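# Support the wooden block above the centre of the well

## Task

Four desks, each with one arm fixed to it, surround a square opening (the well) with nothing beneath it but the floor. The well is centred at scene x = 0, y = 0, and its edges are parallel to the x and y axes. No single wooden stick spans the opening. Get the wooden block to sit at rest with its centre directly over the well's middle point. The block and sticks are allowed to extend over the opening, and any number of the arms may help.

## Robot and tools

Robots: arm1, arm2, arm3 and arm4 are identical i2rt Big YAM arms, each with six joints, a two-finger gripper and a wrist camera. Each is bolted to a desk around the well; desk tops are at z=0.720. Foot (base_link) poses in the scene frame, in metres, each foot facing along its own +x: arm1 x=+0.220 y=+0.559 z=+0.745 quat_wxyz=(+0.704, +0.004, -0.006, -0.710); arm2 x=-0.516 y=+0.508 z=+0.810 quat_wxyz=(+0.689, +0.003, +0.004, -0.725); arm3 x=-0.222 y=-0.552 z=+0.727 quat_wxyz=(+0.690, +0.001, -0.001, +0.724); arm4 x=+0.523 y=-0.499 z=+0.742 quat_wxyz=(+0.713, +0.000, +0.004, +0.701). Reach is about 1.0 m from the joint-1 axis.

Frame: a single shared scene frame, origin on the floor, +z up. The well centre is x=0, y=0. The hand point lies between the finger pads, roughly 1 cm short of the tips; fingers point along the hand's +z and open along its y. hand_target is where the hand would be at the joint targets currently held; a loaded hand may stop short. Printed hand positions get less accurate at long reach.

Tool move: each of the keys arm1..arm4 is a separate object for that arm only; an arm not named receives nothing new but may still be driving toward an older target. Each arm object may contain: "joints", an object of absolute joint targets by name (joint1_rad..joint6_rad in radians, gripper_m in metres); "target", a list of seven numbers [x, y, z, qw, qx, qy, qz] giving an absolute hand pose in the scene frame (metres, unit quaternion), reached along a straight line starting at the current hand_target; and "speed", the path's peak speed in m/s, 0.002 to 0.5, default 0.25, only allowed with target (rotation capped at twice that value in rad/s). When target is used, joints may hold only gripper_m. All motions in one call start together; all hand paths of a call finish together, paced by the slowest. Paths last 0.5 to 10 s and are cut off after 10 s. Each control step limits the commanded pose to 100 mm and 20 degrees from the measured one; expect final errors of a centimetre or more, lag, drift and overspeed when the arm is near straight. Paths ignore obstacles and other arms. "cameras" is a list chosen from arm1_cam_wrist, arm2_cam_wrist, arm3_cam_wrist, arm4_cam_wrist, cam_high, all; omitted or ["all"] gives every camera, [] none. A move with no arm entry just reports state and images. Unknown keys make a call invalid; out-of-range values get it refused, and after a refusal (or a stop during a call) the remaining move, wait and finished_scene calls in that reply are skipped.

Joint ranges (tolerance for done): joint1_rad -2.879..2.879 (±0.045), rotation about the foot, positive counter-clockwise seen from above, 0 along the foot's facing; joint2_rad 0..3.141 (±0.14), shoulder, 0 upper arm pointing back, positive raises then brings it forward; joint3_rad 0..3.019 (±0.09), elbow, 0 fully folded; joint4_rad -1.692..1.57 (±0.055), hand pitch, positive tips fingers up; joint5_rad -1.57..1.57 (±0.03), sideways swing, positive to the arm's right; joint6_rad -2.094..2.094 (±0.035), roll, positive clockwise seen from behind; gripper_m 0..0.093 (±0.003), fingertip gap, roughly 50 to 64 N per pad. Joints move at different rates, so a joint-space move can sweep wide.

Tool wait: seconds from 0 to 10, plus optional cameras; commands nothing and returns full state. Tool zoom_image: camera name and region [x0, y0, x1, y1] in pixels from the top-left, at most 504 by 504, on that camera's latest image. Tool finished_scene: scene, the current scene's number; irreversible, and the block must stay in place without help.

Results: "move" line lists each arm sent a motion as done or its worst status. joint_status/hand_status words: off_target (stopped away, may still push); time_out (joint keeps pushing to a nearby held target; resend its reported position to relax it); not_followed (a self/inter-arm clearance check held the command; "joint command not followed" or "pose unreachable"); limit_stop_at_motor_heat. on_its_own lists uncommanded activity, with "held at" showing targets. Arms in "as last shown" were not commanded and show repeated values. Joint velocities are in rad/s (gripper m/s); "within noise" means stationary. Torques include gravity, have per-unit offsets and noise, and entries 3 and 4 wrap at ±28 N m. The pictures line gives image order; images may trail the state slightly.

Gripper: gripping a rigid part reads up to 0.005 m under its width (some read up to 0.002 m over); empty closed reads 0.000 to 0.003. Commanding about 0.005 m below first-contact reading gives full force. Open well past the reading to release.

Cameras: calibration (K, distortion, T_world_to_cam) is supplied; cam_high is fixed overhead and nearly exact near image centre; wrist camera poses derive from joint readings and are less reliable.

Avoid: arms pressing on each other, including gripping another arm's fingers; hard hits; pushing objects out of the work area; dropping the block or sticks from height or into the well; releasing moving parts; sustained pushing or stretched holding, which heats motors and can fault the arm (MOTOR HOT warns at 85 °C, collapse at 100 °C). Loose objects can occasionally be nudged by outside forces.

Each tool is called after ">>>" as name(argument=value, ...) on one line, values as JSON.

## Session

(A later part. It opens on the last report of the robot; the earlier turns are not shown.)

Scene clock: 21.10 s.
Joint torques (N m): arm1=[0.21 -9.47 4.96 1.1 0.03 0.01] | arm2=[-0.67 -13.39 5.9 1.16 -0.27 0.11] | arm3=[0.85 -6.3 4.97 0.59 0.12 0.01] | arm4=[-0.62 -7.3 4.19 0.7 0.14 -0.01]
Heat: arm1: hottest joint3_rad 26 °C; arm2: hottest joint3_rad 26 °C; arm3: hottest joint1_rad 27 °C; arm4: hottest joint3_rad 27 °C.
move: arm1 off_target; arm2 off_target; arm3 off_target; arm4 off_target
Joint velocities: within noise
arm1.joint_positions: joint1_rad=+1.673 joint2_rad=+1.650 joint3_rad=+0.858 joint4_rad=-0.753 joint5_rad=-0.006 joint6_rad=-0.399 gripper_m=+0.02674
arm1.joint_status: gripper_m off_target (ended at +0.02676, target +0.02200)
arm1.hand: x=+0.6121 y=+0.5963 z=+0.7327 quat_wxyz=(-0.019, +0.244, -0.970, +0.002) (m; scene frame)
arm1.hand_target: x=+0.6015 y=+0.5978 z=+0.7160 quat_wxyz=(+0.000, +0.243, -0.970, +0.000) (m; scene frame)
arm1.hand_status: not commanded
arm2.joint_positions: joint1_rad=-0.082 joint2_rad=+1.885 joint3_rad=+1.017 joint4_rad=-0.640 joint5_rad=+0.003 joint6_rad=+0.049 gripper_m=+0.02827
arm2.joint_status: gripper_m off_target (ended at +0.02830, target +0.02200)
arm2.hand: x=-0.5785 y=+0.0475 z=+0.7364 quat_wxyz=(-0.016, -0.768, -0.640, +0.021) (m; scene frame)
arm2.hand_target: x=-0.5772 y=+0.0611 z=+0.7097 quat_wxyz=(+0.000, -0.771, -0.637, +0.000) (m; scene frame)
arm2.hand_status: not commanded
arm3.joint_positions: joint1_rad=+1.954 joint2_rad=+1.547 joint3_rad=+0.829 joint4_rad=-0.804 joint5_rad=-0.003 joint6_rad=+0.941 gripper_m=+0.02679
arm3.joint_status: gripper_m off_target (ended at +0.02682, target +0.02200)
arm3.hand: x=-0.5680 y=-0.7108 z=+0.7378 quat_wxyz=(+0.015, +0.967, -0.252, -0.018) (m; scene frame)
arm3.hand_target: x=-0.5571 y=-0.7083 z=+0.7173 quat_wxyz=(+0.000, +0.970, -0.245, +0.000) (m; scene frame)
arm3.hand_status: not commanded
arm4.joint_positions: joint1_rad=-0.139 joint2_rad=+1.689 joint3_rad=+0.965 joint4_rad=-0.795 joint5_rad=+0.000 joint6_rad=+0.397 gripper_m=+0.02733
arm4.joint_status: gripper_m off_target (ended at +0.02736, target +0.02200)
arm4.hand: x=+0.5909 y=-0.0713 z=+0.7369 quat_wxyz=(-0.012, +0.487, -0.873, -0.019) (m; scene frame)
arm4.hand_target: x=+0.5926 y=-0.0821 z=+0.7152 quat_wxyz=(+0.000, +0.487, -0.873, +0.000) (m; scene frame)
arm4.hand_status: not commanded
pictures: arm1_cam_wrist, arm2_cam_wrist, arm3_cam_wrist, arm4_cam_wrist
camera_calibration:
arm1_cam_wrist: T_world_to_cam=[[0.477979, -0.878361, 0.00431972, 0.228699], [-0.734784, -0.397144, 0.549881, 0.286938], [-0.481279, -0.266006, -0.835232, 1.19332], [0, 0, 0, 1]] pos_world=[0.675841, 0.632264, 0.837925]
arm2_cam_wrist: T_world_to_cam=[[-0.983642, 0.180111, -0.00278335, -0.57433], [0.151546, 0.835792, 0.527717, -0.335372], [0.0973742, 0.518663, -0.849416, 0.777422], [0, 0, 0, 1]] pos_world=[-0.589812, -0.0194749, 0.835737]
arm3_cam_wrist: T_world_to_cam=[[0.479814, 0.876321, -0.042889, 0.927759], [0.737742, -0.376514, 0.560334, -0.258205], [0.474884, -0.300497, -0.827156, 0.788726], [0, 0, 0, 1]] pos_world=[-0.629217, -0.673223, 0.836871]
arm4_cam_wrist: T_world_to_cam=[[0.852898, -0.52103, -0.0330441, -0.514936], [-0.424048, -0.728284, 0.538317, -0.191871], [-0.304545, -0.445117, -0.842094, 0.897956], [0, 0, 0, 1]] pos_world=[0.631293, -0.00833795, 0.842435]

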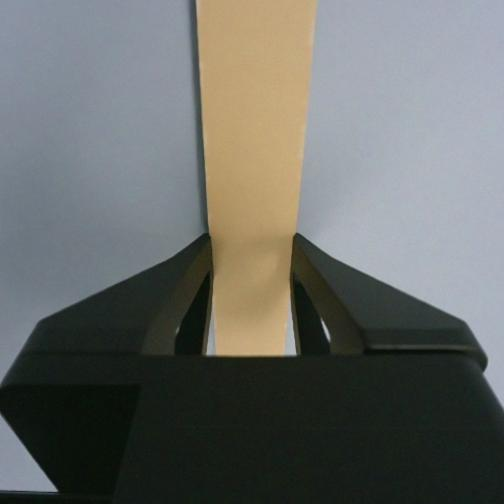

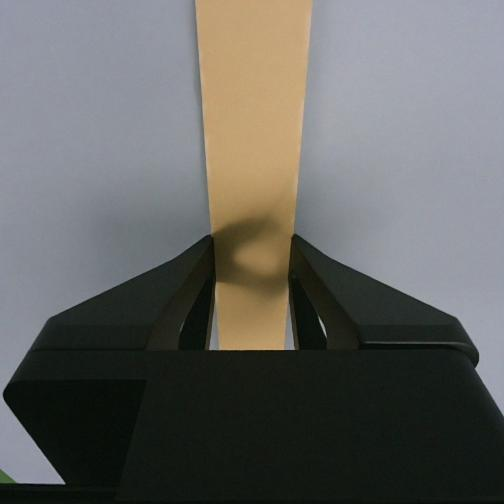

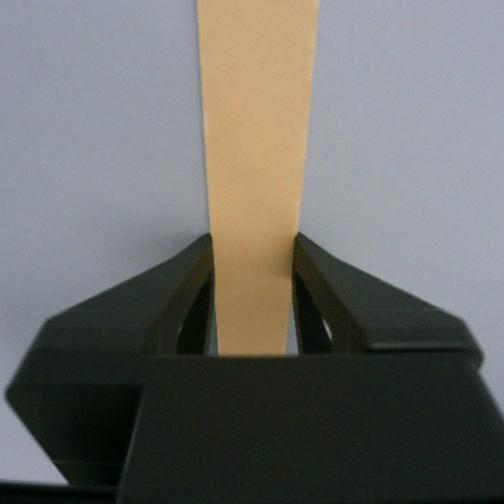

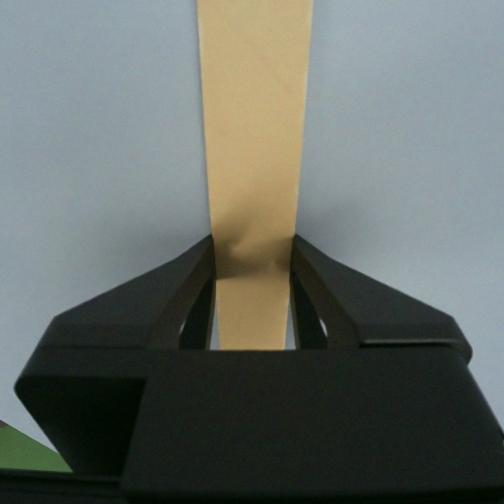

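>>> move(arm1={"target":[0.602,0.598,0.90,0,0.2427,-0.9701,0],"speed":0.1}, arm2={"target":[-0.5775,0.0597,0.90,0,0.771,0.637,0],"speed":0.1}, arm3={"target":[-0.558,-0.709,0.90,0,0.9697,-0.2445,0],"speed":0.1}, arm4={"target":[0.593,-0.081,0.90,0,0.4871,-0.8733,0],"speed":0.1})

Scene clock: 27.47 s.
Joint torques (N m): arm1=[0.09 -11.34 11.23 0.25 -0.01 -0.02] | arm2=[-0.85 -17.49 12.3 -0.09 -0.11 0.17] | arm3=[0.85 -9.47 11.9 -0.44 0.1 0.01] | arm4=[-0.44 -9.82 9.37 -0.23 0.08 0.03]
Heat: arm1: hottest joint3_rad 27 °C; arm2: hottest joint2_rad 26 °C; arm3: hottest joint1_rad 27 °C; arm4: hottest joint3_rad 27 °C.
move: arm1 off_target; arm2 off_target; arm3 off_target; arm4 off_target
Joint velocities: within noise
arm1.joint_positions: joint1_rad=+1.673 joint2_rad=+1.410 joint3_rad=+1.037 joint4_rad=-1.266 joint5_rad=-0.005 joint6_rad=-0.399 gripper_m=+0.02674
arm1.joint_status: not commanded
arm1.hand: x=+0.5834 y=+0.5941 z=+0.8782 quat_wxyz=(+0.027, +0.243, -0.970, -0.005) (m; scene frame)
arm1.hand_target: x=+0.6009 y=+0.5979 z=+0.9000 quat_wxyz=(+0.000, +0.243, -0.970, +0.000) (m; scene frame)
arm1.hand_status: off_target (0.029 m and 3.1 deg from the pose sent, 0.168 m and 2.2 deg at the start)
arm2.joint_positions: joint1_rad=-0.082 joint2_rad=+1.620 joint3_rad=+1.126 joint4_rad=-1.106 joint5_rad=+0.000 joint6_rad=+0.049 gripper_m=+0.02827
arm2.joint_status: not commanded
arm2.hand: x=-0.5739 y=+0.0743 z=+0.8827 quat_wxyz=(+0.014, -0.768, -0.640, -0.013) (m; scene frame)
arm2.hand_target: x=-0.5775 y=+0.0603 z=+0.9003 quat_wxyz=(+0.000, -0.771, -0.637, +0.000) (m; scene frame)
arm2.hand_status: off_target (0.023 m and 2.3 deg from the pose sent, 0.164 m and 3.1 deg at the start)
arm3.joint_positions: joint1_rad=+1.954 joint2_rad=+1.349 joint3_rad=+1.037 joint4_rad=-1.314 joint5_rad=-0.002 joint6_rad=+0.941 gripper_m=+0.02679
arm3.joint_status: not commanded
arm3.hand: x=-0.5447 y=-0.7002 z=+0.8764 quat_wxyz=(-0.018, +0.967, -0.252, +0.022) (m; scene frame)
arm3.hand_target: x=-0.5571 y=-0.7085 z=+0.9000 quat_wxyz=(+0.000, +0.970, -0.245, +0.000) (m; scene frame)
arm3.hand_status: off_target (0.028 m and 3.3 deg from the pose sent, 0.162 m and 2.9 deg at the start)
arm4.joint_positions: joint1_rad=-0.139 joint2_rad=+1.481 joint3_rad=+1.155 joint4_rad=-1.274 joint5_rad=+0.003 joint6_rad=+0.397 gripper_m=+0.02733
arm4.joint_status: not commanded
arm4.hand: x=+0.5886 y=-0.0931 z=+0.8827 quat_wxyz=(+0.012, +0.487, -0.873, +0.014) (m; scene frame)
arm4.hand_target: x=+0.5929 y=-0.0816 z=+0.9000 quat_wxyz=(+0.000, +0.487, -0.873, +0.000) (m; scene frame)
arm4.hand_status: off_target (0.022 m and 2.1 deg from the pose sent, 0.163 m and 2.6 deg at the start)
pictures: arm1_cam_wrist, arm2_cam_wrist, arm3_cam_wrist, arm4_cam_wrist, cam_high
camera_calibration:
arm1_cam_wrist: T_world_to_cam=[[0.47638, -0.878659, -0.0319442, 0.272873], [-0.680773, -0.391597, 0.619032, 0.0894504], [-0.556427, -0.273147, -0.784716, 1.30406], [0, 0, 0, 1]] pos_world=[0.656518, 0.630991, 0.97666]
arm2_cam_wrist: T_world_to_cam=[[-0.983561, 0.180569, -0.00163892, -0.57517], [0.143046, 0.784651, 0.603209, -0.503422], [0.110207, 0.593058, -0.797581, 0.843421], [0, 0, 0, 1]] pos_world=[-0.586653, -0.00132995, 0.975422]
arm3_cam_wrist: T_world_to_cam=[[0.480127, 0.876271, 0.0403393, 0.840402], [0.683021, -0.402305, 0.609618, -0.440104], [0.550419, -0.265141, -0.791669, 0.93024], [0, 0, 0, 1]] pos_world=[-0.614922, -0.666831, 0.970835]
arm4_cam_wrist: T_world_to_cam=[[0.85292, -0.522042, 0.000342497, -0.549086], [-0.417862, -0.682315, 0.599865, -0.340945], [-0.312921, -0.51178, -0.800101, 0.972006], [0, 0, 0, 1]] pos_world=[0.630019, -0.0218251, 0.982413]

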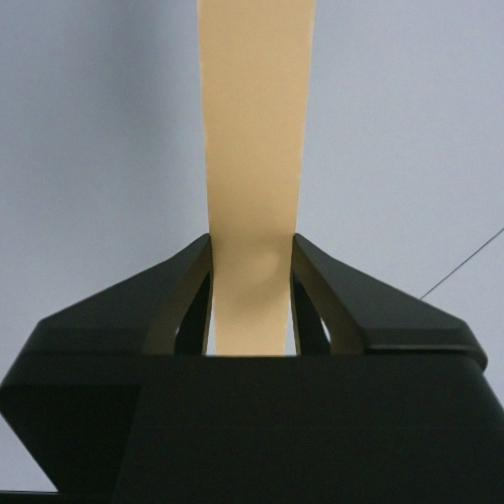

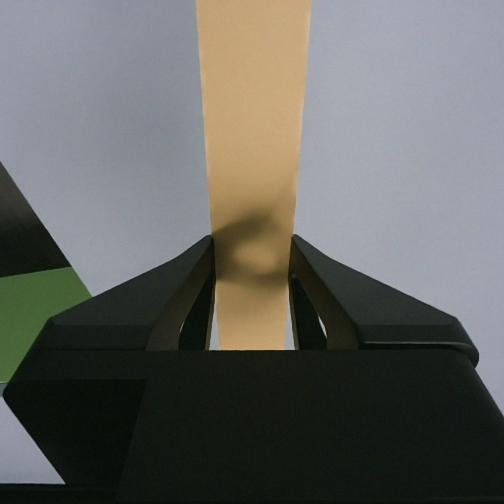

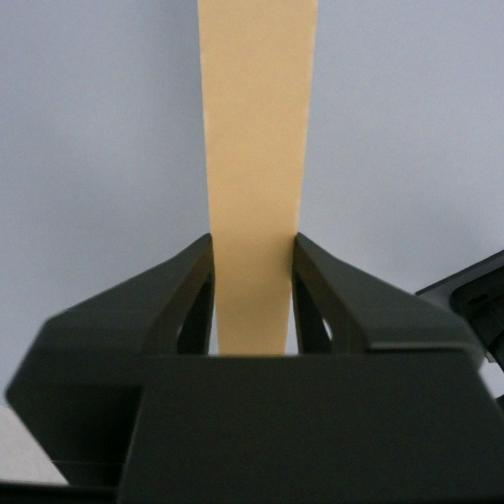

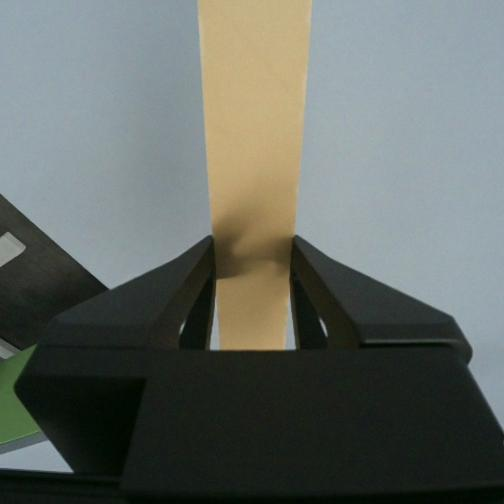

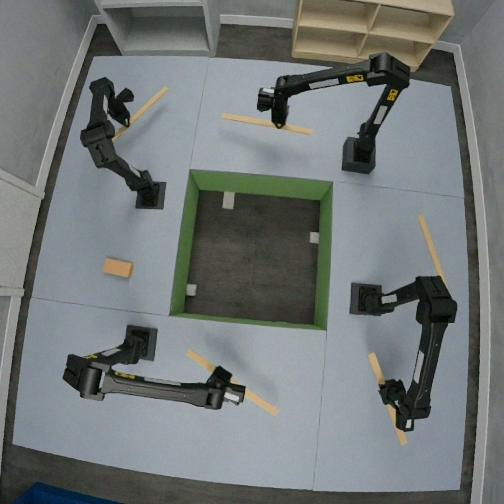

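>>> move(arm1={"target":[0.602,0.598,1.13,0,0.53,-0.848,0],"speed":0.25}, arm3={"target":[-0.558,-0.709,1.13,0,0.9697,-0.2445,0],"speed":0.25}, cameras=[])

>>> move(arm3={"joints":{"joint1_rad":-0.8}}, cameras=["cam_high"])

>>> move(arm1={"joints":{"joint1_rad":-0.95}}, cameras=["cam_high"])

Scene clock: 31.90 s.
Joint torques (N m): arm1=[-0.15 -9.05 11.75 0.53 -0.14 -0.22] | arm2=[-0.56 -16.5 12.12 0.03 -0.14 0.09] | arm3=[0.79 -7.41 12.59 -0.02 0.08 0] | arm4=[-0.38 -9.93 9.37 -0.27 0.07 0.03]
Heat: arm1: hottest joint3_rad 27 °C; arm2: hottest joint2_rad 26 °C; arm3: hottest joint1_rad 27 °C; arm4: hottest joint3_rad 27 °C.
move: arm1 off_target; arm3 off_target
Joint velocities: within noise
arm1.joint_positions: joint1_rad=+1.673 joint2_rad=+1.291 joint3_rad=+1.537 joint4_rad=-1.701 joint5_rad=-0.002 joint6_rad=-1.008 gripper_m=+0.02674
arm1.joint_status: not commanded
arm1.hand: x=+0.5947 y=+0.5954 z=+1.1096 quat_wxyz=(-0.058, +0.522, -0.850, +0.029) (m; scene frame)
arm1.hand_target: x=+0.6012 y=+0.5979 z=+1.1289 quat_wxyz=(-0.076, +0.528, -0.845, +0.038) (m; scene frame)
arm1.hand_status: off_target (0.022 m and 7.5 deg from the pose sent, 0.252 m and 36.0 deg at the start; a joint's target at an end of its range on 39 of 68 steps)
arm2, arm4: as last shown
arm2.hand_target: x=-0.5775 y=+0.0602 z=+0.9003 quat_wxyz=(+0.000, -0.771, -0.637, +0.000) (m; scene frame)
arm3.joint_positions: joint1_rad=+1.954 joint2_rad=+1.206 joint3_rad=+1.514 joint4_rad=-1.670 joint5_rad=-0.002 joint6_rad=+0.941 gripper_m=+0.02679
arm3.joint_status: not commanded
arm3.hand: x=-0.5549 y=-0.7053 z=+1.1079 quat_wxyz=(+0.066, +0.962, -0.251, -0.080) (m; scene frame)
arm3.hand_target: x=-0.5575 y=-0.7086 z=+1.1289 quat_wxyz=(+0.079, +0.962, -0.243, -0.097) (m; scene frame)
arm3.hand_status: off_target (0.023 m and 11.9 deg from the pose sent, 0.254 m and 3.3 deg at the start; a joint's target at an end of its range on 44 of 68 steps)
arm4.joint_positions: joint1_rad=-0.139 joint2_rad=+1.481 joint3_rad=+1.155 joint4_rad=-1.275 joint5_rad=+0.003 joint6_rad=+0.397 gripper_m=+0.02733
arm4.hand: x=+0.5886 y=-0.0932 z=+0.8827 quat_wxyz=(+0.012, +0.487, -0.873, +0.014) (m; scene frame)
pictures: none
No camera images: "cameras" was empty.

Scene clock: 34.27 s.
Joint torques (N m): arm1=[-0.09 -9.11 11.74 0.54 -0.14 -0.21] | arm2=[-1.03 -17.2 12.23 0.03 -0.11 0.12] | arm3=[-0.03 -8.7 12.63 -0.02 0.09 0] | arm4=[-0.44 -9.93 9.37 -0.29 0.06 0.02]
Heat: arm1: hottest joint3_rad 28 °C; arm2: hottest joint2_rad 26 °C; arm3: hottest joint1_rad 27 °C; arm4: hottest joint3_rad 27 °C.
move: arm3 done
Joint velocities: within noise
arm1, arm4: as last shown
arm1.joint_positions: joint1_rad=+1.673 joint2_rad=+1.291 joint3_rad=+1.537 joint4_rad=-1.701 joint5_rad=-0.002 joint6_rad=-1.009 gripper_m=+0.02674
arm1.hand: x=+0.5947 y=+0.5954 z=+1.1096 quat_wxyz=(-0.058, +0.523, -0.850, +0.029) (m; scene frame)
arm2.joint_positions: joint1_rad=-0.082 joint2_rad=+1.620 joint3_rad=+1.126 joint4_rad=-1.106 joint5_rad=-0.001 joint6_rad=+0.049 gripper_m=+0.02827
arm2.joint_status: not commanded
arm2.hand: x=-0.5739 y=+0.0743 z=+0.8827 quat_wxyz=(+0.014, -0.768, -0.640, -0.014) (m; scene frame)
arm2.hand_target: x=-0.5774 y=+0.0602 z=+0.9003 quat_wxyz=(+0.000, -0.771, -0.637, +0.000) (m; scene frame)
arm2.hand_status: not commanded
arm3.joint_positions: joint1_rad=-0.796 joint2_rad=+1.226 joint3_rad=+1.514 joint4_rad=-1.670 joint5_rad=-0.002 joint6_rad=+0.941 gripper_m=+0.02679
arm3.joint_status: all done
arm3.hand: x=+0.0297 y=-0.2811 z=+1.1022 quat_wxyz=(-0.060, -0.059, -0.994, -0.074) (m; scene frame)
arm3.hand_target: x=+0.0299 y=-0.2829 z=+1.1299 quat_wxyz=(-0.080, -0.056, -0.990, -0.098) (m; scene frame)
arm3.hand_status: not commanded
pictures: cam_high

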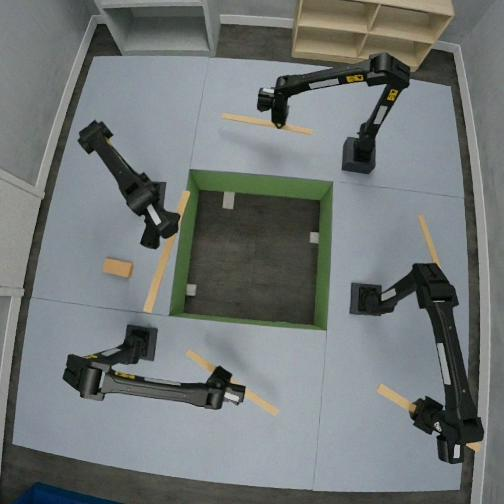

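Scene clock: 36.57 s.
Joint torques (N m): arm1=[-0.56 -11.46 11.75 0.43 -0.15 -0.2] | arm2=[-0.62 -16.97 12.38 0.21 -0.11 0.13] | arm3=[0.03 -8.64 12.64 -0.03 0.09 0] | arm4=[-0.44 -9.99 9.36 -0.27 0.07 0.02]
Heat: arm1: hottest joint3_rad 29 °C; arm2: hottest joint2_rad 26 °C; arm3: hottest joint1_rad 27 °C; arm4: hottest joint3_rad 27 °C.
move: arm1 done
Joint velocities: within noise
arm1.joint_positions: joint1_rad=-0.946 joint2_rad=+1.310 joint3_rad=+1.537 joint4_rad=-1.701 joint5_rad=-0.002 joint6_rad=-1.010 gripper_m=+0.02674
arm1.joint_status: all done
arm1.hand: x=-0.1002 y=+0.3371 z=+1.0937 quat_wxyz=(+0.003, -0.687, -0.726, +0.044) (m; scene frame)
arm1.hand_target: x=-0.1037 y=+0.3365 z=+1.1194 quat_wxyz=(+0.008, -0.684, -0.726, +0.073) (m; scene frame)
arm1.hand_status: not commanded
arm2, arm3, arm4: as last shown
pictures: cam_high

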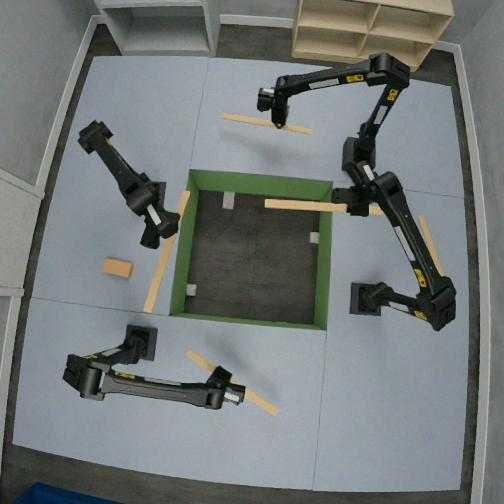

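>>> move(arm1={"target":[-0.06,0.42,0.86,0.10567,0.69917,0.69917,-0.10567],"speed":0.25}, arm2={"target":[-0.42,-0.06,0.86,0.14944,0,0.98877,0],"speed":0.25}, arm3={"target":[0.06,-0.42,0.86,-0.10567,0.69917,-0.69917,-0.10567],"speed":0.25}, arm4={"target":[0.42,0.06,0.86,0,0.98877,0,-0.14944],"speed":0.25})

Scene clock: 45.90 s.
Joint torques (N m): arm1=[-0.91 -6.48 7.23 1.1 -0.36 -0.22] | arm2=[0.73 -18.32 12.75 0.03 -0.52 -0.04] | arm3=[-0.38 -5.01 8.36 0.55 -0.47 -0.04] | arm4=[0.21 -12.63 9.51 -0.23 -0.58 -0.13]
Heat: arm1: hottest joint3_rad 29 °C; arm2: hottest joint2_rad 27 °C; arm3: hottest joint1_rad 27 °C; arm4: hottest joint3_rad 28 °C.
move: arm1 done; arm2 off_target; arm3 done; arm4 off_target
Joint velocities: within noise
arm1.joint_positions: joint1_rad=-1.241 joint2_rad=+1.140 joint3_rad=+0.765 joint4_rad=-1.086 joint5_rad=-0.275 joint6_rad=-1.235 gripper_m=+0.02674
arm1.joint_status: not commanded
arm1.hand: x=-0.0589 y=+0.4179 z=+0.8642 quat_wxyz=(-0.105, -0.700, -0.699, +0.105) (m; scene frame)
arm1.hand_target: x=-0.0600 y=+0.4200 z=+0.8601 quat_wxyz=(-0.106, -0.699, -0.699, +0.106) (m; scene frame)
arm1.hand_status: done (0.005 m and 0.2 deg from the pose sent, 0.251 m and 14.7 deg at the start)
arm2.joint_positions: joint1_rad=+0.120 joint2_rad=+1.900 joint3_rad=+1.447 joint4_rad=-1.079 joint5_rad=-0.296 joint6_rad=-1.476 gripper_m=+0.02827
arm2.joint_status: not commanded
arm2.hand: x=-0.4267 y=-0.0484 z=+0.8641 quat_wxyz=(-0.148, -0.010, -0.989, +0.002) (m; scene frame)
arm2.hand_target: x=-0.4200 y=-0.0594 z=+0.8599 quat_wxyz=(-0.149, +0.000, -0.989, +0.000) (m; scene frame)
arm2.hand_status: off_target (0.014 m and 1.2 deg from the pose sent, 0.206 m and 101.8 deg at the start)
arm3.joint_positions: joint1_rad=-1.329 joint2_rad=+1.139 joint3_rad=+0.795 joint4_rad=-1.149 joint5_rad=-0.282 joint6_rad=-1.264 gripper_m=+0.02680
arm3.joint_status: not commanded
arm3.hand: x=+0.0547 y=-0.4194 z=+0.8609 quat_wxyz=(-0.101, +0.698, -0.701, -0.106) (m; scene frame)
arm3.hand_target: x=+0.0599 y=-0.4200 z=+0.8600 quat_wxyz=(-0.106, +0.699, -0.699, -0.106) (m; scene frame)
arm3.hand_status: done (0.005 m and 0.7 deg from the pose sent, 0.281 m and 96.2 deg at the start)
arm4.joint_positions: joint1_rad=+0.108 joint2_rad=+1.832 joint3_rad=+1.505 joint4_rad=-1.220 joint5_rad=-0.288 joint6_rad=-1.457 gripper_m=+0.02734
arm4.joint_status: not commanded
arm4.hand: x=+0.4248 y=+0.0479 z=+0.8550 quat_wxyz=(+0.005, +0.989, -0.010, -0.147) (m; scene frame)
arm4.hand_target: x=+0.4200 y=+0.0595 z=+0.8600 quat_wxyz=(+0.000, +0.989, +0.000, -0.149) (m; scene frame)
arm4.hand_status: off_target (0.014 m and 1.3 deg from the pose sent, 0.229 m and 122.6 deg at the start)
pictures: arm1_cam_wrist, arm2_cam_wrist, arm3_cam_wrist, arm4_cam_wrist, cam_high
camera_calibration:
arm1_cam_wrist: T_world_to_cam=[[-0.999958, -0.00689498, -0.00595709, -0.0501968], [-0.00842126, 0.94899, 0.315195, -0.666296], [0.00347995, 0.315232, -0.949008, 0.816589], [0, 0, 0, 1]] pos_world=[-0.0586475, 0.374546, 0.984664]
arm2_cam_wrist: T_world_to_cam=[[-0.0188439, -0.99981, -0.00493809, -0.0509059], [-0.95147, 0.0164151, 0.307302, -0.665537], [-0.307163, 0.0104892, -0.951599, 0.811977], [0, 0, 0, 1]] pos_world=[-0.384789, -0.0484884, 0.976947]
arm3_cam_wrist: T_world_to_cam=[[0.99993, 0.00519636, -0.0106506, -0.042703], [0.00835644, -0.946437, 0.322781, -0.671481], [-0.00840288, -0.322847, -0.946414, 0.802133], [0, 0, 0, 1]] pos_world=[0.0550514, -0.376326, 0.975436]
arm4_cam_wrist: T_world_to_cam=[[0.011128, 0.999655, -0.0237722, -0.0304774], [0.950993, -0.00323354, 0.309195, -0.662084], [0.309011, -0.0260479, -0.950702, 0.812011], [0, 0, 0, 1]] pos_world=[0.379057, 0.0494772, 0.975968]

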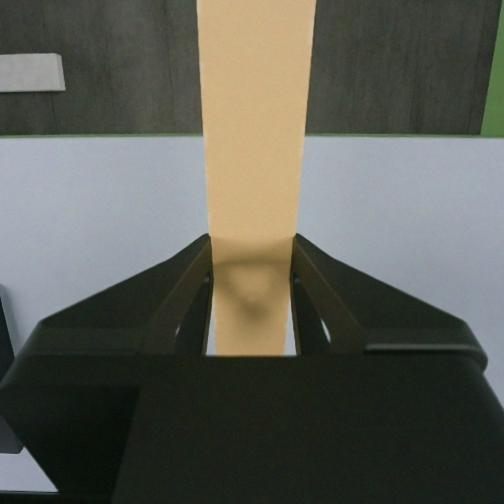

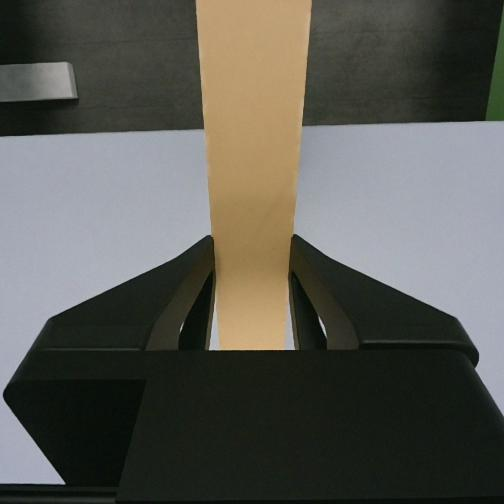

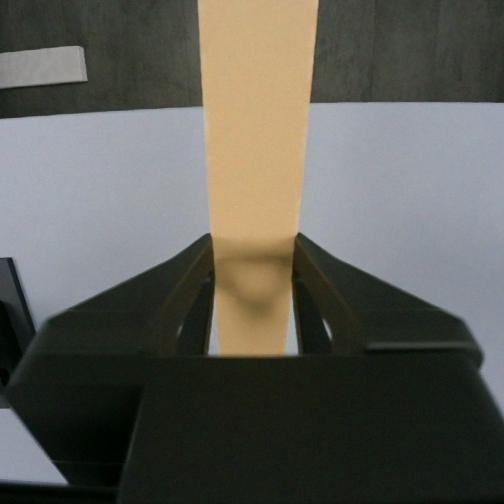

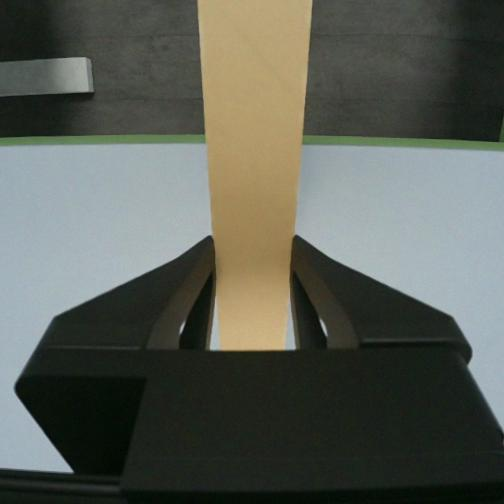

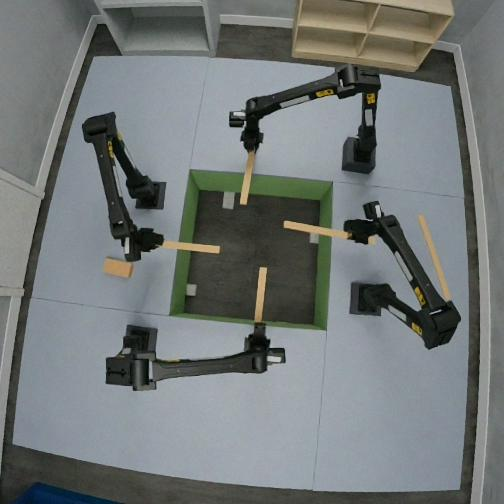

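>>> move(arm1={"target":[-0.06,0.21,0.885,0.10567,0.69917,0.69917,-0.10567],"speed":0.12}, arm2={"target":[-0.205,-0.07,0.875,0.14944,0,0.98877,0],"speed":0.12}, arm3={"target":[0.065,-0.21,0.855,-0.10567,0.69917,-0.69917,-0.10567],"speed":0.12}, cameras=["cam_high"])

Scene clock: 49.07 s.
Joint torques (N m): arm1=[0.09 -9.93 11.64 1.22 -0.18 0] | arm2=[-0.15 -20.84 13.71 0.23 -0.27 0.18] | arm3=[0.62 -8.47 12.08 0.75 -0.19 0.18] | arm4=[0.32 -12.63 9.51 -0.27 -0.58 -0.09]
Heat: arm1: hottest joint3_rad 30 °C; arm2: hottest joint3_rad 28 °C; arm3: hottest joint1_rad 27 °C; arm4: hottest joint3_rad 29 °C.
move: arm1 off_target; arm2 off_target; arm3 off_target
Joint velocities: within noise
arm1.joint_positions: joint1_rad=-0.742 joint2_rad=+1.399 joint3_rad=+1.001 joint4_rad=-0.994 joint5_rad=-0.190 joint6_rad=-0.735 gripper_m=+0.02674
arm1.joint_status: not commanded
arm1.hand: x=-0.0446 y=+0.2303 z=+0.8678 quat_wxyz=(-0.104, -0.701, -0.701, +0.081) (m; scene frame)
arm1.hand_target: x=-0.0590 y=+0.2111 z=+0.8854 quat_wxyz=(-0.106, -0.699, -0.699, +0.106) (m; scene frame)
arm1.hand_status: off_target (0.031 m and 2.9 deg from the pose sent, 0.209 m and 0.2 deg at the start)
arm2.joint_positions: joint1_rad=+0.471 joint2_rad=+2.020 joint3_rad=+1.685 joint4_rad=-1.095 joint5_rad=-0.271 joint6_rad=-1.141 gripper_m=+0.02827
arm2.joint_status: not commanded
arm2.hand: x=-0.2112 y=-0.0594 z=+0.8813 quat_wxyz=(-0.151, +0.005, -0.989, +0.003) (m; scene frame)
arm2.hand_target: x=-0.2052 y=-0.0695 z=+0.8750 quat_wxyz=(-0.150, +0.000, -0.989, +0.001) (m; scene frame)
arm2.hand_status: off_target (0.014 m and 0.6 deg from the pose sent, 0.223 m and 1.2 deg at the start)
arm3.joint_positions: joint1_rad=-0.831 joint2_rad=+1.428 joint3_rad=+0.990 joint4_rad=-0.970 joint5_rad=-0.209 joint6_rad=-0.769 gripper_m=+0.02680
arm3.joint_status: not commanded
arm3.hand: x=+0.0490 y=-0.2288 z=+0.8393 quat_wxyz=(-0.080, +0.702, -0.700, -0.105) (m; scene frame)
arm3.hand_target: x=+0.0641 y=-0.2110 z=+0.8557 quat_wxyz=(-0.106, +0.699, -0.699, -0.106) (m; scene frame)
arm3.hand_status: off_target (0.029 m and 2.9 deg from the pose sent, 0.210 m and 0.7 deg at the start)
arm4: as last shown
arm4.hand: x=+0.4248 y=+0.0478 z=+0.8550 quat_wxyz=(+0.006, +0.989, -0.010, -0.147) (m; scene frame)
pictures: cam_high

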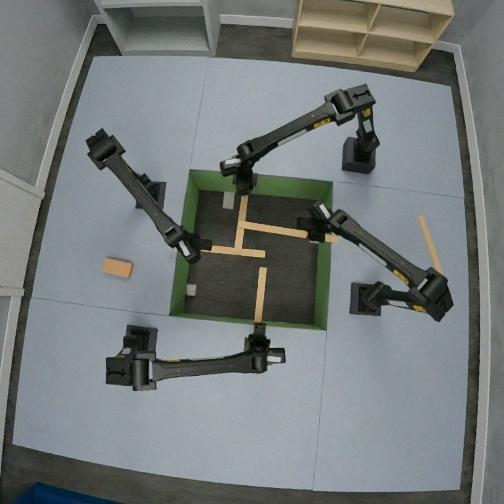

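>>> zoom_image(camera="cam_high", region=[180, 170, 340, 330])

Scaled by 3.150 from the camera's 504x504 image, which has a finer 720x720 frame.

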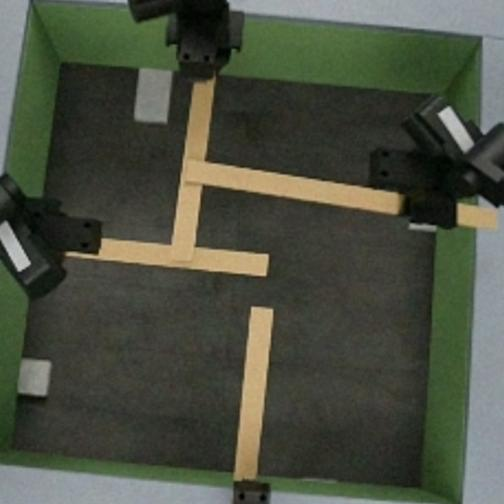

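>>> move(arm1={"target":[-0.073,0.196,0.848,0.10567,0.69917,0.69917,-0.10567],"speed":0.08}, arm2={"target":[-0.2,-0.071,0.842,0.14944,0,0.98877,0],"speed":0.08}, arm3={"target":[0.074,-0.195,0.867,-0.10567,0.69917,-0.69917,-0.10567],"speed":0.08}, cameras=[])

Scene clock: 50.80 s.
Joint torques (N m): arm1=[0.26 -11.22 10.73 1.35 -0.18 0.01] | arm2=[0.21 -21.48 11.36 1.31 -0.3 0.17] | arm3=[0.97 -9.05 12.31 0.01 -0.18 0.2] | arm4=[0.32 -12.75 9.54 -0.25 -0.59 -0.08]
Heat: arm1: hottest joint3_rad 30 °C; arm2: hottest joint3_rad 28 °C; arm3: hottest joint3_rad 28 °C; arm4: hottest joint3_rad 29 °C.
move: arm1 off_target; arm2 off_target; arm3 off_target
Joint velocities: within noise
arm1.joint_positions: joint1_rad=-0.742 joint2_rad=+1.491 joint3_rad=+1.001 joint4_rad=-0.898 joint5_rad=-0.190 joint6_rad=-0.735 gripper_m=+0.02674
arm1.joint_status: not commanded
arm1.hand: x=-0.0585 y=+0.2148 z=+0.8343 quat_wxyz=(-0.104, -0.701, -0.701, +0.082) (m; scene frame)
arm1.hand_target: x=-0.0722 y=+0.1969 z=+0.8485 quat_wxyz=(-0.106, -0.699, -0.699, +0.106) (m; scene frame)
arm1.hand_status: off_target (0.027 m and 2.7 deg from the pose sent, 0.049 m and 2.9 deg at the start)
arm2.joint_positions: joint1_rad=+0.471 joint2_rad=+2.065 joint3_rad=+1.685 joint4_rad=-1.054 joint5_rad=-0.270 joint6_rad=-1.134 gripper_m=+0.02827
arm2.joint_status: not commanded
arm2.hand: x=-0.2086 y=-0.0654 z=+0.8549 quat_wxyz=(-0.150, +0.001, -0.989, +0.001) (m; scene frame)
arm2.hand_target: x=-0.2002 y=-0.0704 z=+0.8422 quat_wxyz=(-0.150, +0.000, -0.989, +0.000) (m; scene frame)
arm2.hand_status: off_target (0.016 m and 0.2 deg from the pose sent, 0.042 m and 0.6 deg at the start)
arm3.joint_positions: joint1_rad=-0.825 joint2_rad=+1.460 joint3_rad=+1.055 joint4_rad=-0.980 joint5_rad=-0.207 joint6_rad=-0.758 gripper_m=+0.02680
arm3.joint_status: not commanded
arm3.hand: x=+0.0635 y=-0.2111 z=+0.8513 quat_wxyz=(-0.091, +0.700, -0.700, -0.105) (m; scene frame)
arm3.hand_target: x=+0.0734 y=-0.1957 z=+0.8672 quat_wxyz=(-0.106, +0.699, -0.699, -0.106) (m; scene frame)
arm3.hand_status: off_target (0.025 m and 1.7 deg from the pose sent, 0.050 m and 2.9 deg at the start)
arm4: as last shown
pictures: none
No camera images: "cameras" was empty.

>>> move(arm1={"target":[-0.073,0.192,0.862,0.10567,0.69917,0.69917,-0.12],"speed":0.08}, arm2={"target":[-0.197,-0.068,0.832,0.14944,0,0.98877,0],"speed":0.08}, arm4={"target":[0.203,0.074,0.862,0,0.98877,0,-0.14944],"speed":0.1}, cameras=["cam_high"])

>>> zoom_image(camera="cam_high", region=[180, 170, 340, 330])

Scene clock: 54.07 s.
Joint torques (N m): arm1=[0.67 -13.33 11.21 1.18 -0.15 0.02] | arm2=[0.32 -21.66 10.04 1.33 -0.28 0.19] | arm3=[0.62 -9.47 12.29 0.14 -0.3 0.19] | arm4=[0.15 -14.74 9.91 0.06 -0.21 0.23]
Heat: arm1: hottest joint3_rad 30 °C; arm2: hottest joint3_rad 28 °C; arm3: hottest joint3_rad 29 °C; arm4: hottest joint3_rad 30 °C.
move: arm1 off_target; arm2 off_target; arm4 off_target
Joint velocities: within noise
arm1.joint_positions: joint1_rad=-0.739 joint2_rad=+1.491 joint3_rad=+1.001 joint4_rad=-0.898 joint5_rad=-0.188 joint6_rad=-0.727 gripper_m=+0.02674
arm1.joint_status: not commanded
arm1.hand: x=-0.0579 y=+0.2142 z=+0.8342 quat_wxyz=(-0.104, -0.703, -0.699, +0.082) (m; scene frame)
arm1.hand_target: x=-0.0718 y=+0.1934 z=+0.8626 quat_wxyz=(-0.106, -0.698, -0.698, +0.120) (m; scene frame)
arm1.hand_status: off_target (0.039 m and 4.4 deg from the pose sent, 0.039 m and 4.3 deg at the start)
arm2.joint_positions: joint1_rad=+0.475 joint2_rad=+2.067 joint3_rad=+1.685 joint4_rad=-1.029 joint5_rad=-0.269 joint6_rad=-1.128 gripper_m=+0.02827
arm2.joint_status: not commanded
arm2.hand: x=-0.2043 y=-0.0697 z=+0.8545 quat_wxyz=(-0.154, +0.001, -0.988, +0.011) (m; scene frame)
arm2.hand_target: x=-0.1976 y=-0.0673 z=+0.8324 quat_wxyz=(-0.149, +0.000, -0.989, +0.000) (m; scene frame)
arm2.hand_status: off_target (0.024 m and 1.3 deg from the pose sent, 0.026 m and 0.1 deg at the start)
arm3.joint_positions: joint1_rad=-0.821 joint2_rad=+1.466 joint3_rad=+1.055 joint4_rad=-0.986 joint5_rad=-0.204 joint6_rad=-0.758 gripper_m=+0.02680
arm3.joint_status: not commanded
arm3.hand: x=+0.0615 y=-0.2112 z=+0.8485 quat_wxyz=(-0.085, +0.702, -0.699, -0.104) (m; scene frame)
arm3.hand_target: x=+0.0734 y=-0.1958 z=+0.8671 quat_wxyz=(-0.106, +0.699, -0.699, -0.106) (m; scene frame)
arm3.hand_status: not commanded
arm4.joint_positions: joint1_rad=+0.457 joint2_rad=+1.994 joint3_rad=+1.768 joint4_rad=-1.216 joint5_rad=-0.267 joint6_rad=-1.127 gripper_m=+0.02734
arm4.joint_status: not commanded
arm4.hand: x=+0.2092 y=+0.0638 z=+0.8629 quat_wxyz=(+0.002, +0.989, +0.007, -0.150) (m; scene frame)
arm4.hand_target: x=+0.2031 y=+0.0735 z=+0.8620 quat_wxyz=(+0.000, +0.989, +0.000, -0.150) (m; scene frame)
arm4.hand_status: off_target (0.012 m and 0.8 deg from the pose sent, 0.223 m and 1.3 deg at the start)
pictures: cam_high

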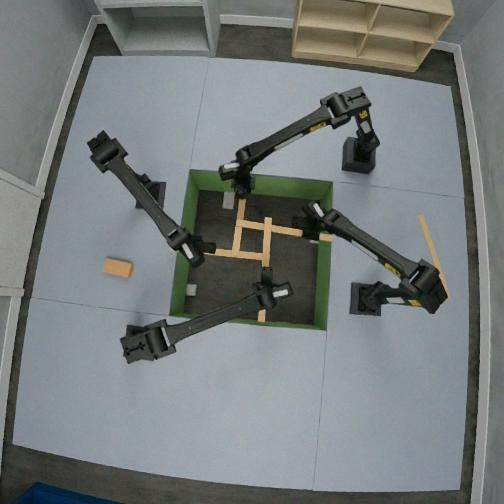

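Scaled by 3.150 from the camera's 504x504 image, which has a finer 720x720 frame.

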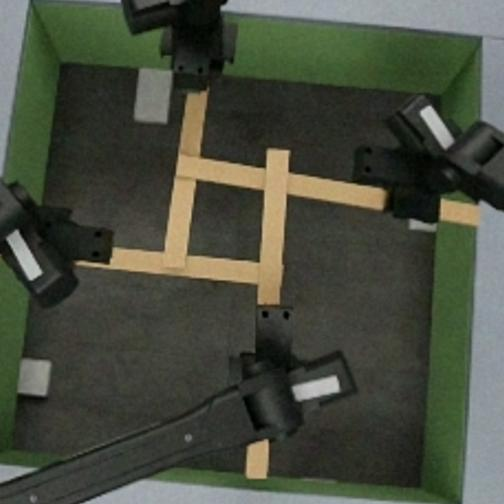

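>>> zoom_image(camera="cam_high", region=[225, 205, 285, 265])

>>> move(cameras=["arm4_cam_wrist","arm1_cam_wrist","arm2_cam_wrist","arm3_cam_wrist"])

Scaled by 8.400 from the camera's 504x504 image, which has a finer 720x720 frame.

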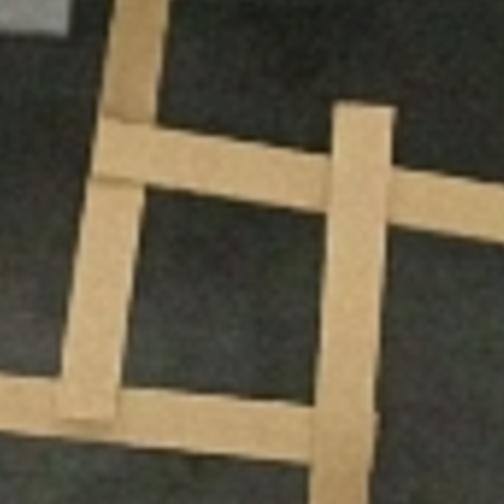

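Scene clock: 54.27 s.
Joint torques (N m): arm1=[0.62 -13.39 11.21 1.2 -0.15 0.02] | arm2=[0.26 -21.19 9.83 1.35 -0.31 0.22] | arm3=[0.62 -9.47 12.31 0.16 -0.31 0.19] | arm4=[0.03 -14.68 9.88 0.08 -0.2 0.24]
Heat: arm1: hottest joint3_rad 30 °C; arm2: hottest joint3_rad 28 °C; arm3: hottest joint3_rad 29 °C; arm4: hottest joint3_rad 30 °C.
Joint velocities: within noise
arm1.joint_positions: joint1_rad=-0.739 joint2_rad=+1.491 joint3_rad=+1.001 joint4_rad=-0.898 joint5_rad=-0.188 joint6_rad=-0.727 gripper_m=+0.02674
arm1.joint_status: not commanded
arm1.hand: x=-0.0579 y=+0.2142 z=+0.8342 quat_wxyz=(-0.104, -0.703, -0.699, +0.082) (m; scene frame)
arm1.hand_target: x=-0.0718 y=+0.1934 z=+0.8626 quat_wxyz=(-0.106, -0.698, -0.698, +0.120) (m; scene frame)
arm1.hand_status: off_target (0.039 m and 4.4 deg from the pose sent, 0.039 m and 4.3 deg at the start)
arm2.joint_positions: joint1_rad=+0.475 joint2_rad=+2.067 joint3_rad=+1.685 joint4_rad=-1.029 joint5_rad=-0.269 joint6_rad=-1.128 gripper_m=+0.02827
arm2.joint_status: not commanded
arm2.hand: x=-0.2043 y=-0.0697 z=+0.8545 quat_wxyz=(-0.154, +0.001, -0.988, +0.011) (m; scene frame)
arm2.hand_target: x=-0.1976 y=-0.0673 z=+0.8324 quat_wxyz=(-0.149, +0.000, -0.989, +0.000) (m; scene frame)
arm2.hand_status: off_target (0.024 m and 1.3 deg from the pose sent, 0.026 m and 0.1 deg at the start)
arm3.joint_positions: joint1_rad=-0.821 joint2_rad=+1.466 joint3_rad=+1.055 joint4_rad=-0.986 joint5_rad=-0.204 joint6_rad=-0.758 gripper_m=+0.02680
arm3.joint_status: not commanded
arm3.hand: x=+0.0615 y=-0.2112 z=+0.8485 quat_wxyz=(-0.085, +0.702, -0.699, -0.104) (m; scene frame)
arm3.hand_target: x=+0.0734 y=-0.1958 z=+0.8671 quat_wxyz=(-0.106, +0.699, -0.699, -0.106) (m; scene frame)
arm3.hand_status: not commanded
arm4.joint_positions: joint1_rad=+0.457 joint2_rad=+1.994 joint3_rad=+1.768 joint4_rad=-1.216 joint5_rad=-0.267 joint6_rad=-1.127 gripper_m=+0.02734
arm4.joint_status: not commanded
arm4.hand: x=+0.2092 y=+0.0638 z=+0.8629 quat_wxyz=(+0.002, +0.989, +0.006, -0.150) (m; scene frame)
arm4.hand_target: x=+0.2031 y=+0.0735 z=+0.8620 quat_wxyz=(+0.000, +0.989, +0.000, -0.150) (m; scene frame)
arm4.hand_status: off_target (0.012 m and 0.8 deg from the pose sent, 0.223 m and 1.3 deg at the start)
pictures: arm1_cam_wrist, arm2_cam_wrist, arm3_cam_wrist, arm4_cam_wrist
camera_calibration:
arm1_cam_wrist: T_world_to_cam=[[-0.99925, -0.00668604, -0.0381485, -0.0239273], [-0.0195317, 0.937555, 0.347288, -0.488422], [0.0334443, 0.347772, -0.936982, 0.837107], [0, 0, 0, 1]] pos_world=[-0.0614455, 0.16664, 0.953064]
arm2_cam_wrist: T_world_to_cam=[[0.000803002, -0.999878, 0.015584, -0.0815623], [-0.955457, 0.00383218, 0.295106, -0.441894], [-0.29513, -0.0151269, -0.955337, 0.875229], [0, 0, 0, 1]] pos_world=[-0.163838, -0.0666195, 0.967816]
arm3_cam_wrist: T_world_to_cam=[[0.999499, 0.0162794, -0.0271383, -0.0344], [0.0246848, -0.937666, 0.34666, -0.489907], [-0.0198032, -0.347156, -0.937598, 0.845759], [0, 0, 0, 1]] pos_world=[0.0632248, -0.165198, 0.961879]
arm4_cam_wrist: T_world_to_cam=[[-0.0200646, 0.999724, -0.0122047, -0.0471594], [0.95292, 0.0228164, 0.302361, -0.455603], [0.302556, -0.00556338, -0.953115, 0.888759], [0, 0, 0, 1]] pos_world=[0.164307, 0.0624861, 0.984271]

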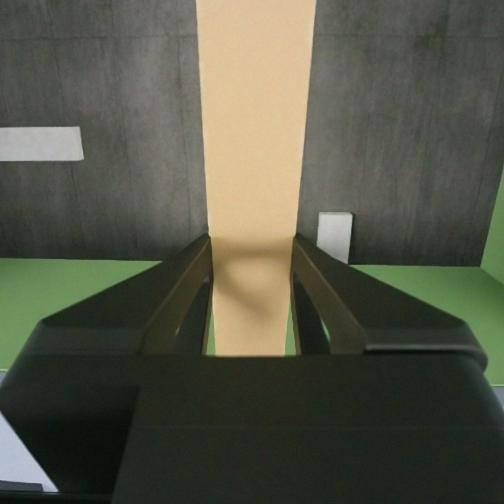

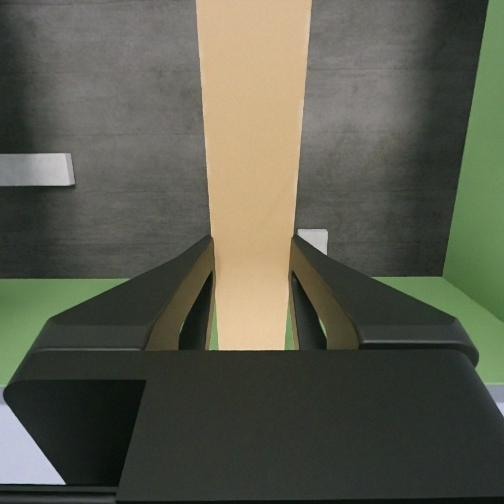

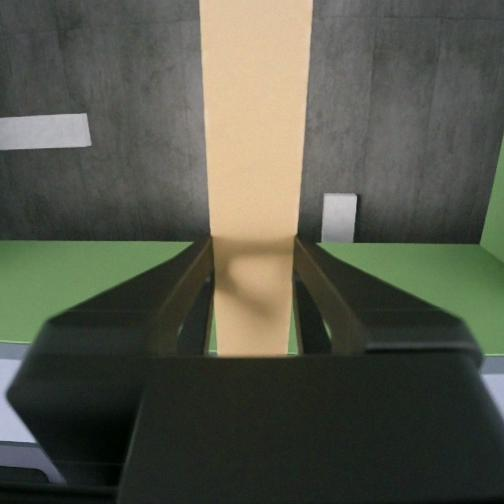

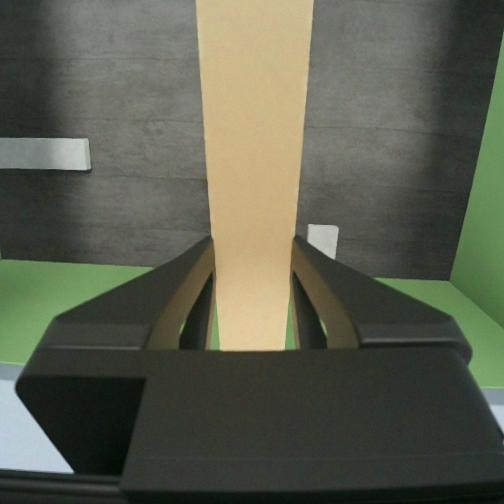

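>>> move(arm4={"target":[0.36,0.074,0.862,0,0.98877,0,-0.14944],"speed":0.12}, cameras=[])

>>> move(arm3={"target":[0.072,-0.196,0.889,-0.137,0.695,-0.695,-0.117],"speed":0.08}, arm4={"target":[0.36,0.072,0.84,0,0.98877,0,-0.14944],"speed":0.12}, cameras=["cam_high"])

Scene clock: 56.73 s.
Joint torques (N m): arm1=[0.62 -13.39 11.19 1.21 -0.15 0.02] | arm2=[0.62 -21.25 9.85 1.21 -0.28 0.15] | arm3=[0.67 -9.52 12.29 0.16 -0.35 0.18] | arm4=[0.15 -16.73 6.57 -0.23 -0.58 -0.08]
Heat: arm1: hottest joint3_rad 30 °C; arm2: hottest joint3_rad 28 °C; arm3: hottest joint3_rad 29 °C; arm4: hottest joint3_rad 30 °C.
move: arm4 done
Joint velocities: within noise
arm1.joint_positions: joint1_rad=-0.738 joint2_rad=+1.491 joint3_rad=+1.001 joint4_rad=-0.898 joint5_rad=-0.188 joint6_rad=-0.727 gripper_m=+0.02674
arm1.joint_status: not commanded
arm1.hand: x=-0.0578 y=+0.2142 z=+0.8342 quat_wxyz=(-0.103, -0.703, -0.699, +0.082) (m; scene frame)
arm1.hand_target: x=-0.0718 y=+0.1933 z=+0.8626 quat_wxyz=(-0.106, -0.698, -0.698, +0.120) (m; scene frame)
arm1.hand_status: not commanded
arm2: as last shown
arm2.hand: x=-0.2041 y=-0.0696 z=+0.8545 quat_wxyz=(-0.154, +0.001, -0.988, +0.011) (m; scene frame)
arm2.hand_target: x=-0.1974 y=-0.0672 z=+0.8324 quat_wxyz=(-0.149, +0.000, -0.989, +0.000) (m; scene frame)
arm3.joint_positions: joint1_rad=-0.821 joint2_rad=+1.466 joint3_rad=+1.055 joint4_rad=-0.986 joint5_rad=-0.203 joint6_rad=-0.757 gripper_m=+0.02680
arm3.joint_status: not commanded
arm3.hand: x=+0.0617 y=-0.2114 z=+0.8485 quat_wxyz=(-0.085, +0.702, -0.700, -0.103) (m; scene frame)
arm3.hand_target: x=+0.0733 y=-0.1958 z=+0.8671 quat_wxyz=(-0.106, +0.699, -0.699, -0.106) (m; scene frame)
arm3.hand_status: not commanded
arm4.joint_positions: joint1_rad=+0.211 joint2_rad=+1.919 joint3_rad=+1.631 joint4_rad=-1.221 joint5_rad=-0.283 joint6_rad=-1.352 gripper_m=+0.02734
arm4.joint_status: not commanded
arm4.hand: x=+0.3618 y=+0.0774 z=+0.8538 quat_wxyz=(+0.002, +0.989, -0.008, -0.147) (m; scene frame)
arm4.hand_target: x=+0.3601 y=+0.0741 z=+0.8619 quat_wxyz=(+0.000, +0.989, +0.000, -0.149) (m; scene frame)
arm4.hand_status: done (0.009 m and 1.0 deg from the pose sent, 0.151 m and 0.8 deg at the start)
pictures: none
No camera images: "cameras" was empty.

Scene clock: 57.77 s.
Joint torques (N m): arm1=[0.62 -13.39 11.19 1.2 -0.15 0.02] | arm2=[0.62 -20.95 9.78 1.21 -0.29 0.17] | arm3=[0.09 -11.34 11.19 0.84 -0.5 0.19] | arm4=[0.21 -15.44 6.28 0.57 -0.39 -0.07]
Heat: arm1: hottest joint3_rad 30 °C; arm2: hottest joint3_rad 28 °C; arm3: hottest joint3_rad 29 °C; arm4: hottest joint3_rad 30 °C.
move: arm3 off_target; arm4 done
Joint velocities: within noise
arm1, arm2: as last shown
arm3.joint_positions: joint1_rad=-0.821 joint2_rad=+1.435 joint3_rad=+1.055 joint4_rad=-0.986 joint5_rad=-0.222 joint6_rad=-0.755 gripper_m=+0.02680
arm3.joint_status: not commanded
arm3.hand: x=+0.0593 y=-0.2092 z=+0.8623 quat_wxyz=(-0.100, +0.701, -0.697, -0.113) (m; scene frame)
arm3.hand_target: x=+0.0712 y=-0.1971 z=+0.8893 quat_wxyz=(-0.137, +0.696, -0.695, -0.117) (m; scene frame)
arm3.hand_status: off_target (0.032 m and 4.3 deg from the pose sent, 0.044 m and 6.2 deg at the start)
arm4.joint_positions: joint1_rad=+0.211 joint2_rad=+1.918 joint3_rad=+1.592 joint4_rad=-1.191 joint5_rad=-0.288 joint6_rad=-1.354 gripper_m=+0.02734
arm4.joint_status: not commanded
arm4.hand: x=+0.3623 y=+0.0708 z=+0.8404 quat_wxyz=(+0.006, +0.989, -0.008, -0.149) (m; scene frame)
arm4.hand_target: x=+0.3601 y=+0.0720 z=+0.8401 quat_wxyz=(+0.000, +0.989, +0.000, -0.149) (m; scene frame)
arm4.hand_status: done (0.003 m and 1.1 deg from the pose sent, 0.015 m and 1.0 deg at the start)
pictures: cam_high

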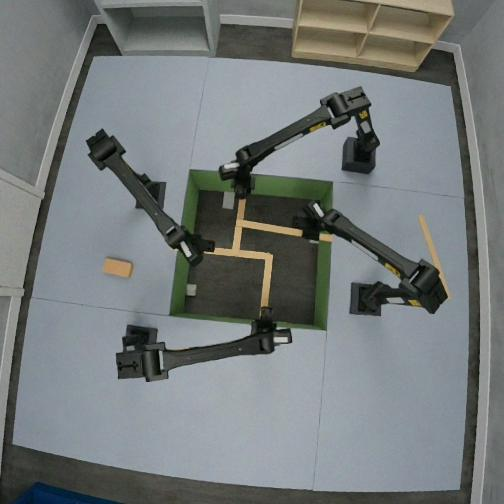

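>>> move(arm4={"target":[0.29,0.073,0.838,0,0.98877,0,-0.14944],"speed":0.1}, cameras=["cam_high"])

>>> zoom_image(camera="cam_high", region=[225, 205, 285, 265])

Scene clock: 59.37 s.
Joint torques (N m): arm1=[0.62 -13.33 11.21 1.2 -0.15 0.02] | arm2=[1.08 -21.13 9.95 1.37 -0.29 0.14] | arm3=[0.09 -11.22 11.23 0.88 -0.46 0.19] | arm4=[0.21 -13.57 9.46 0.68 -0.1 0.29]
Heat: arm1: hottest joint3_rad 30 °C; arm2: hottest joint3_rad 28 °C; arm3: hottest joint3_rad 30 °C; arm4: hottest joint3_rad 30 °C.
move: arm4 off_target
Joint velocities: within noise
arm1, arm2: as last shown
arm3.joint_positions: joint1_rad=-0.821 joint2_rad=+1.435 joint3_rad=+1.055 joint4_rad=-0.986 joint5_rad=-0.223 joint6_rad=-0.755 gripper_m=+0.02680
arm3.joint_status: not commanded
arm3.hand: x=+0.0592 y=-0.2090 z=+0.8624 quat_wxyz=(-0.100, +0.701, -0.697, -0.113) (m; scene frame)
arm3.hand_target: x=+0.0712 y=-0.1970 z=+0.8894 quat_wxyz=(-0.137, +0.696, -0.695, -0.117) (m; scene frame)
arm3.hand_status: not commanded
arm4.joint_positions: joint1_rad=+0.325 joint2_rad=+1.930 joint3_rad=+1.606 joint4_rad=-1.172 joint5_rad=-0.285 joint6_rad=-1.267 gripper_m=+0.02734
arm4.joint_status: not commanded
arm4.hand: x=+0.2964 y=+0.0576 z=+0.8394 quat_wxyz=(+0.010, +0.989, +0.007, -0.149) (m; scene frame)
arm4.hand_target: x=+0.2902 y=+0.0724 z=+0.8382 quat_wxyz=(+0.000, +0.989, +0.000, -0.150) (m; scene frame)
arm4.hand_status: off_target (0.017 m and 1.4 deg from the pose sent, 0.072 m and 1.1 deg at the start)
pictures: cam_high

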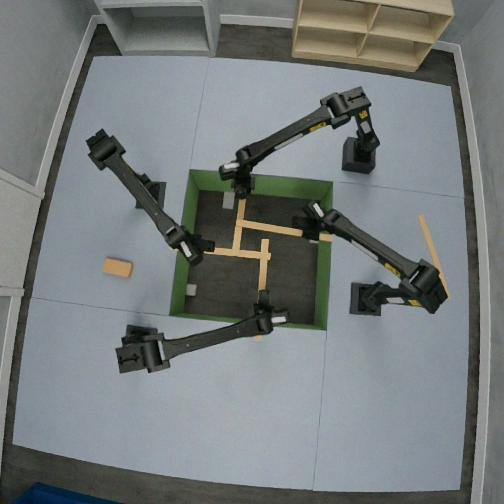

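Scaled by 8.400 from the camera's 504x504 image, which has a finer 720x720 frame.

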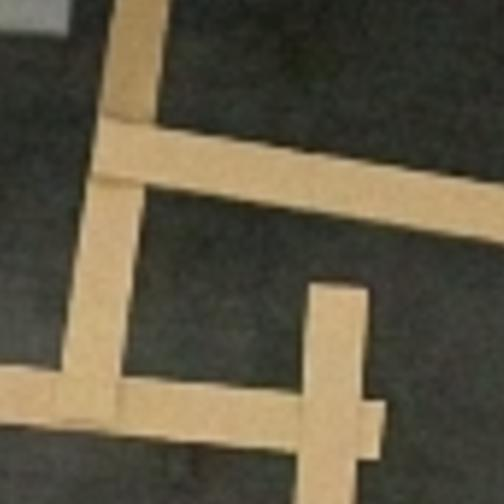

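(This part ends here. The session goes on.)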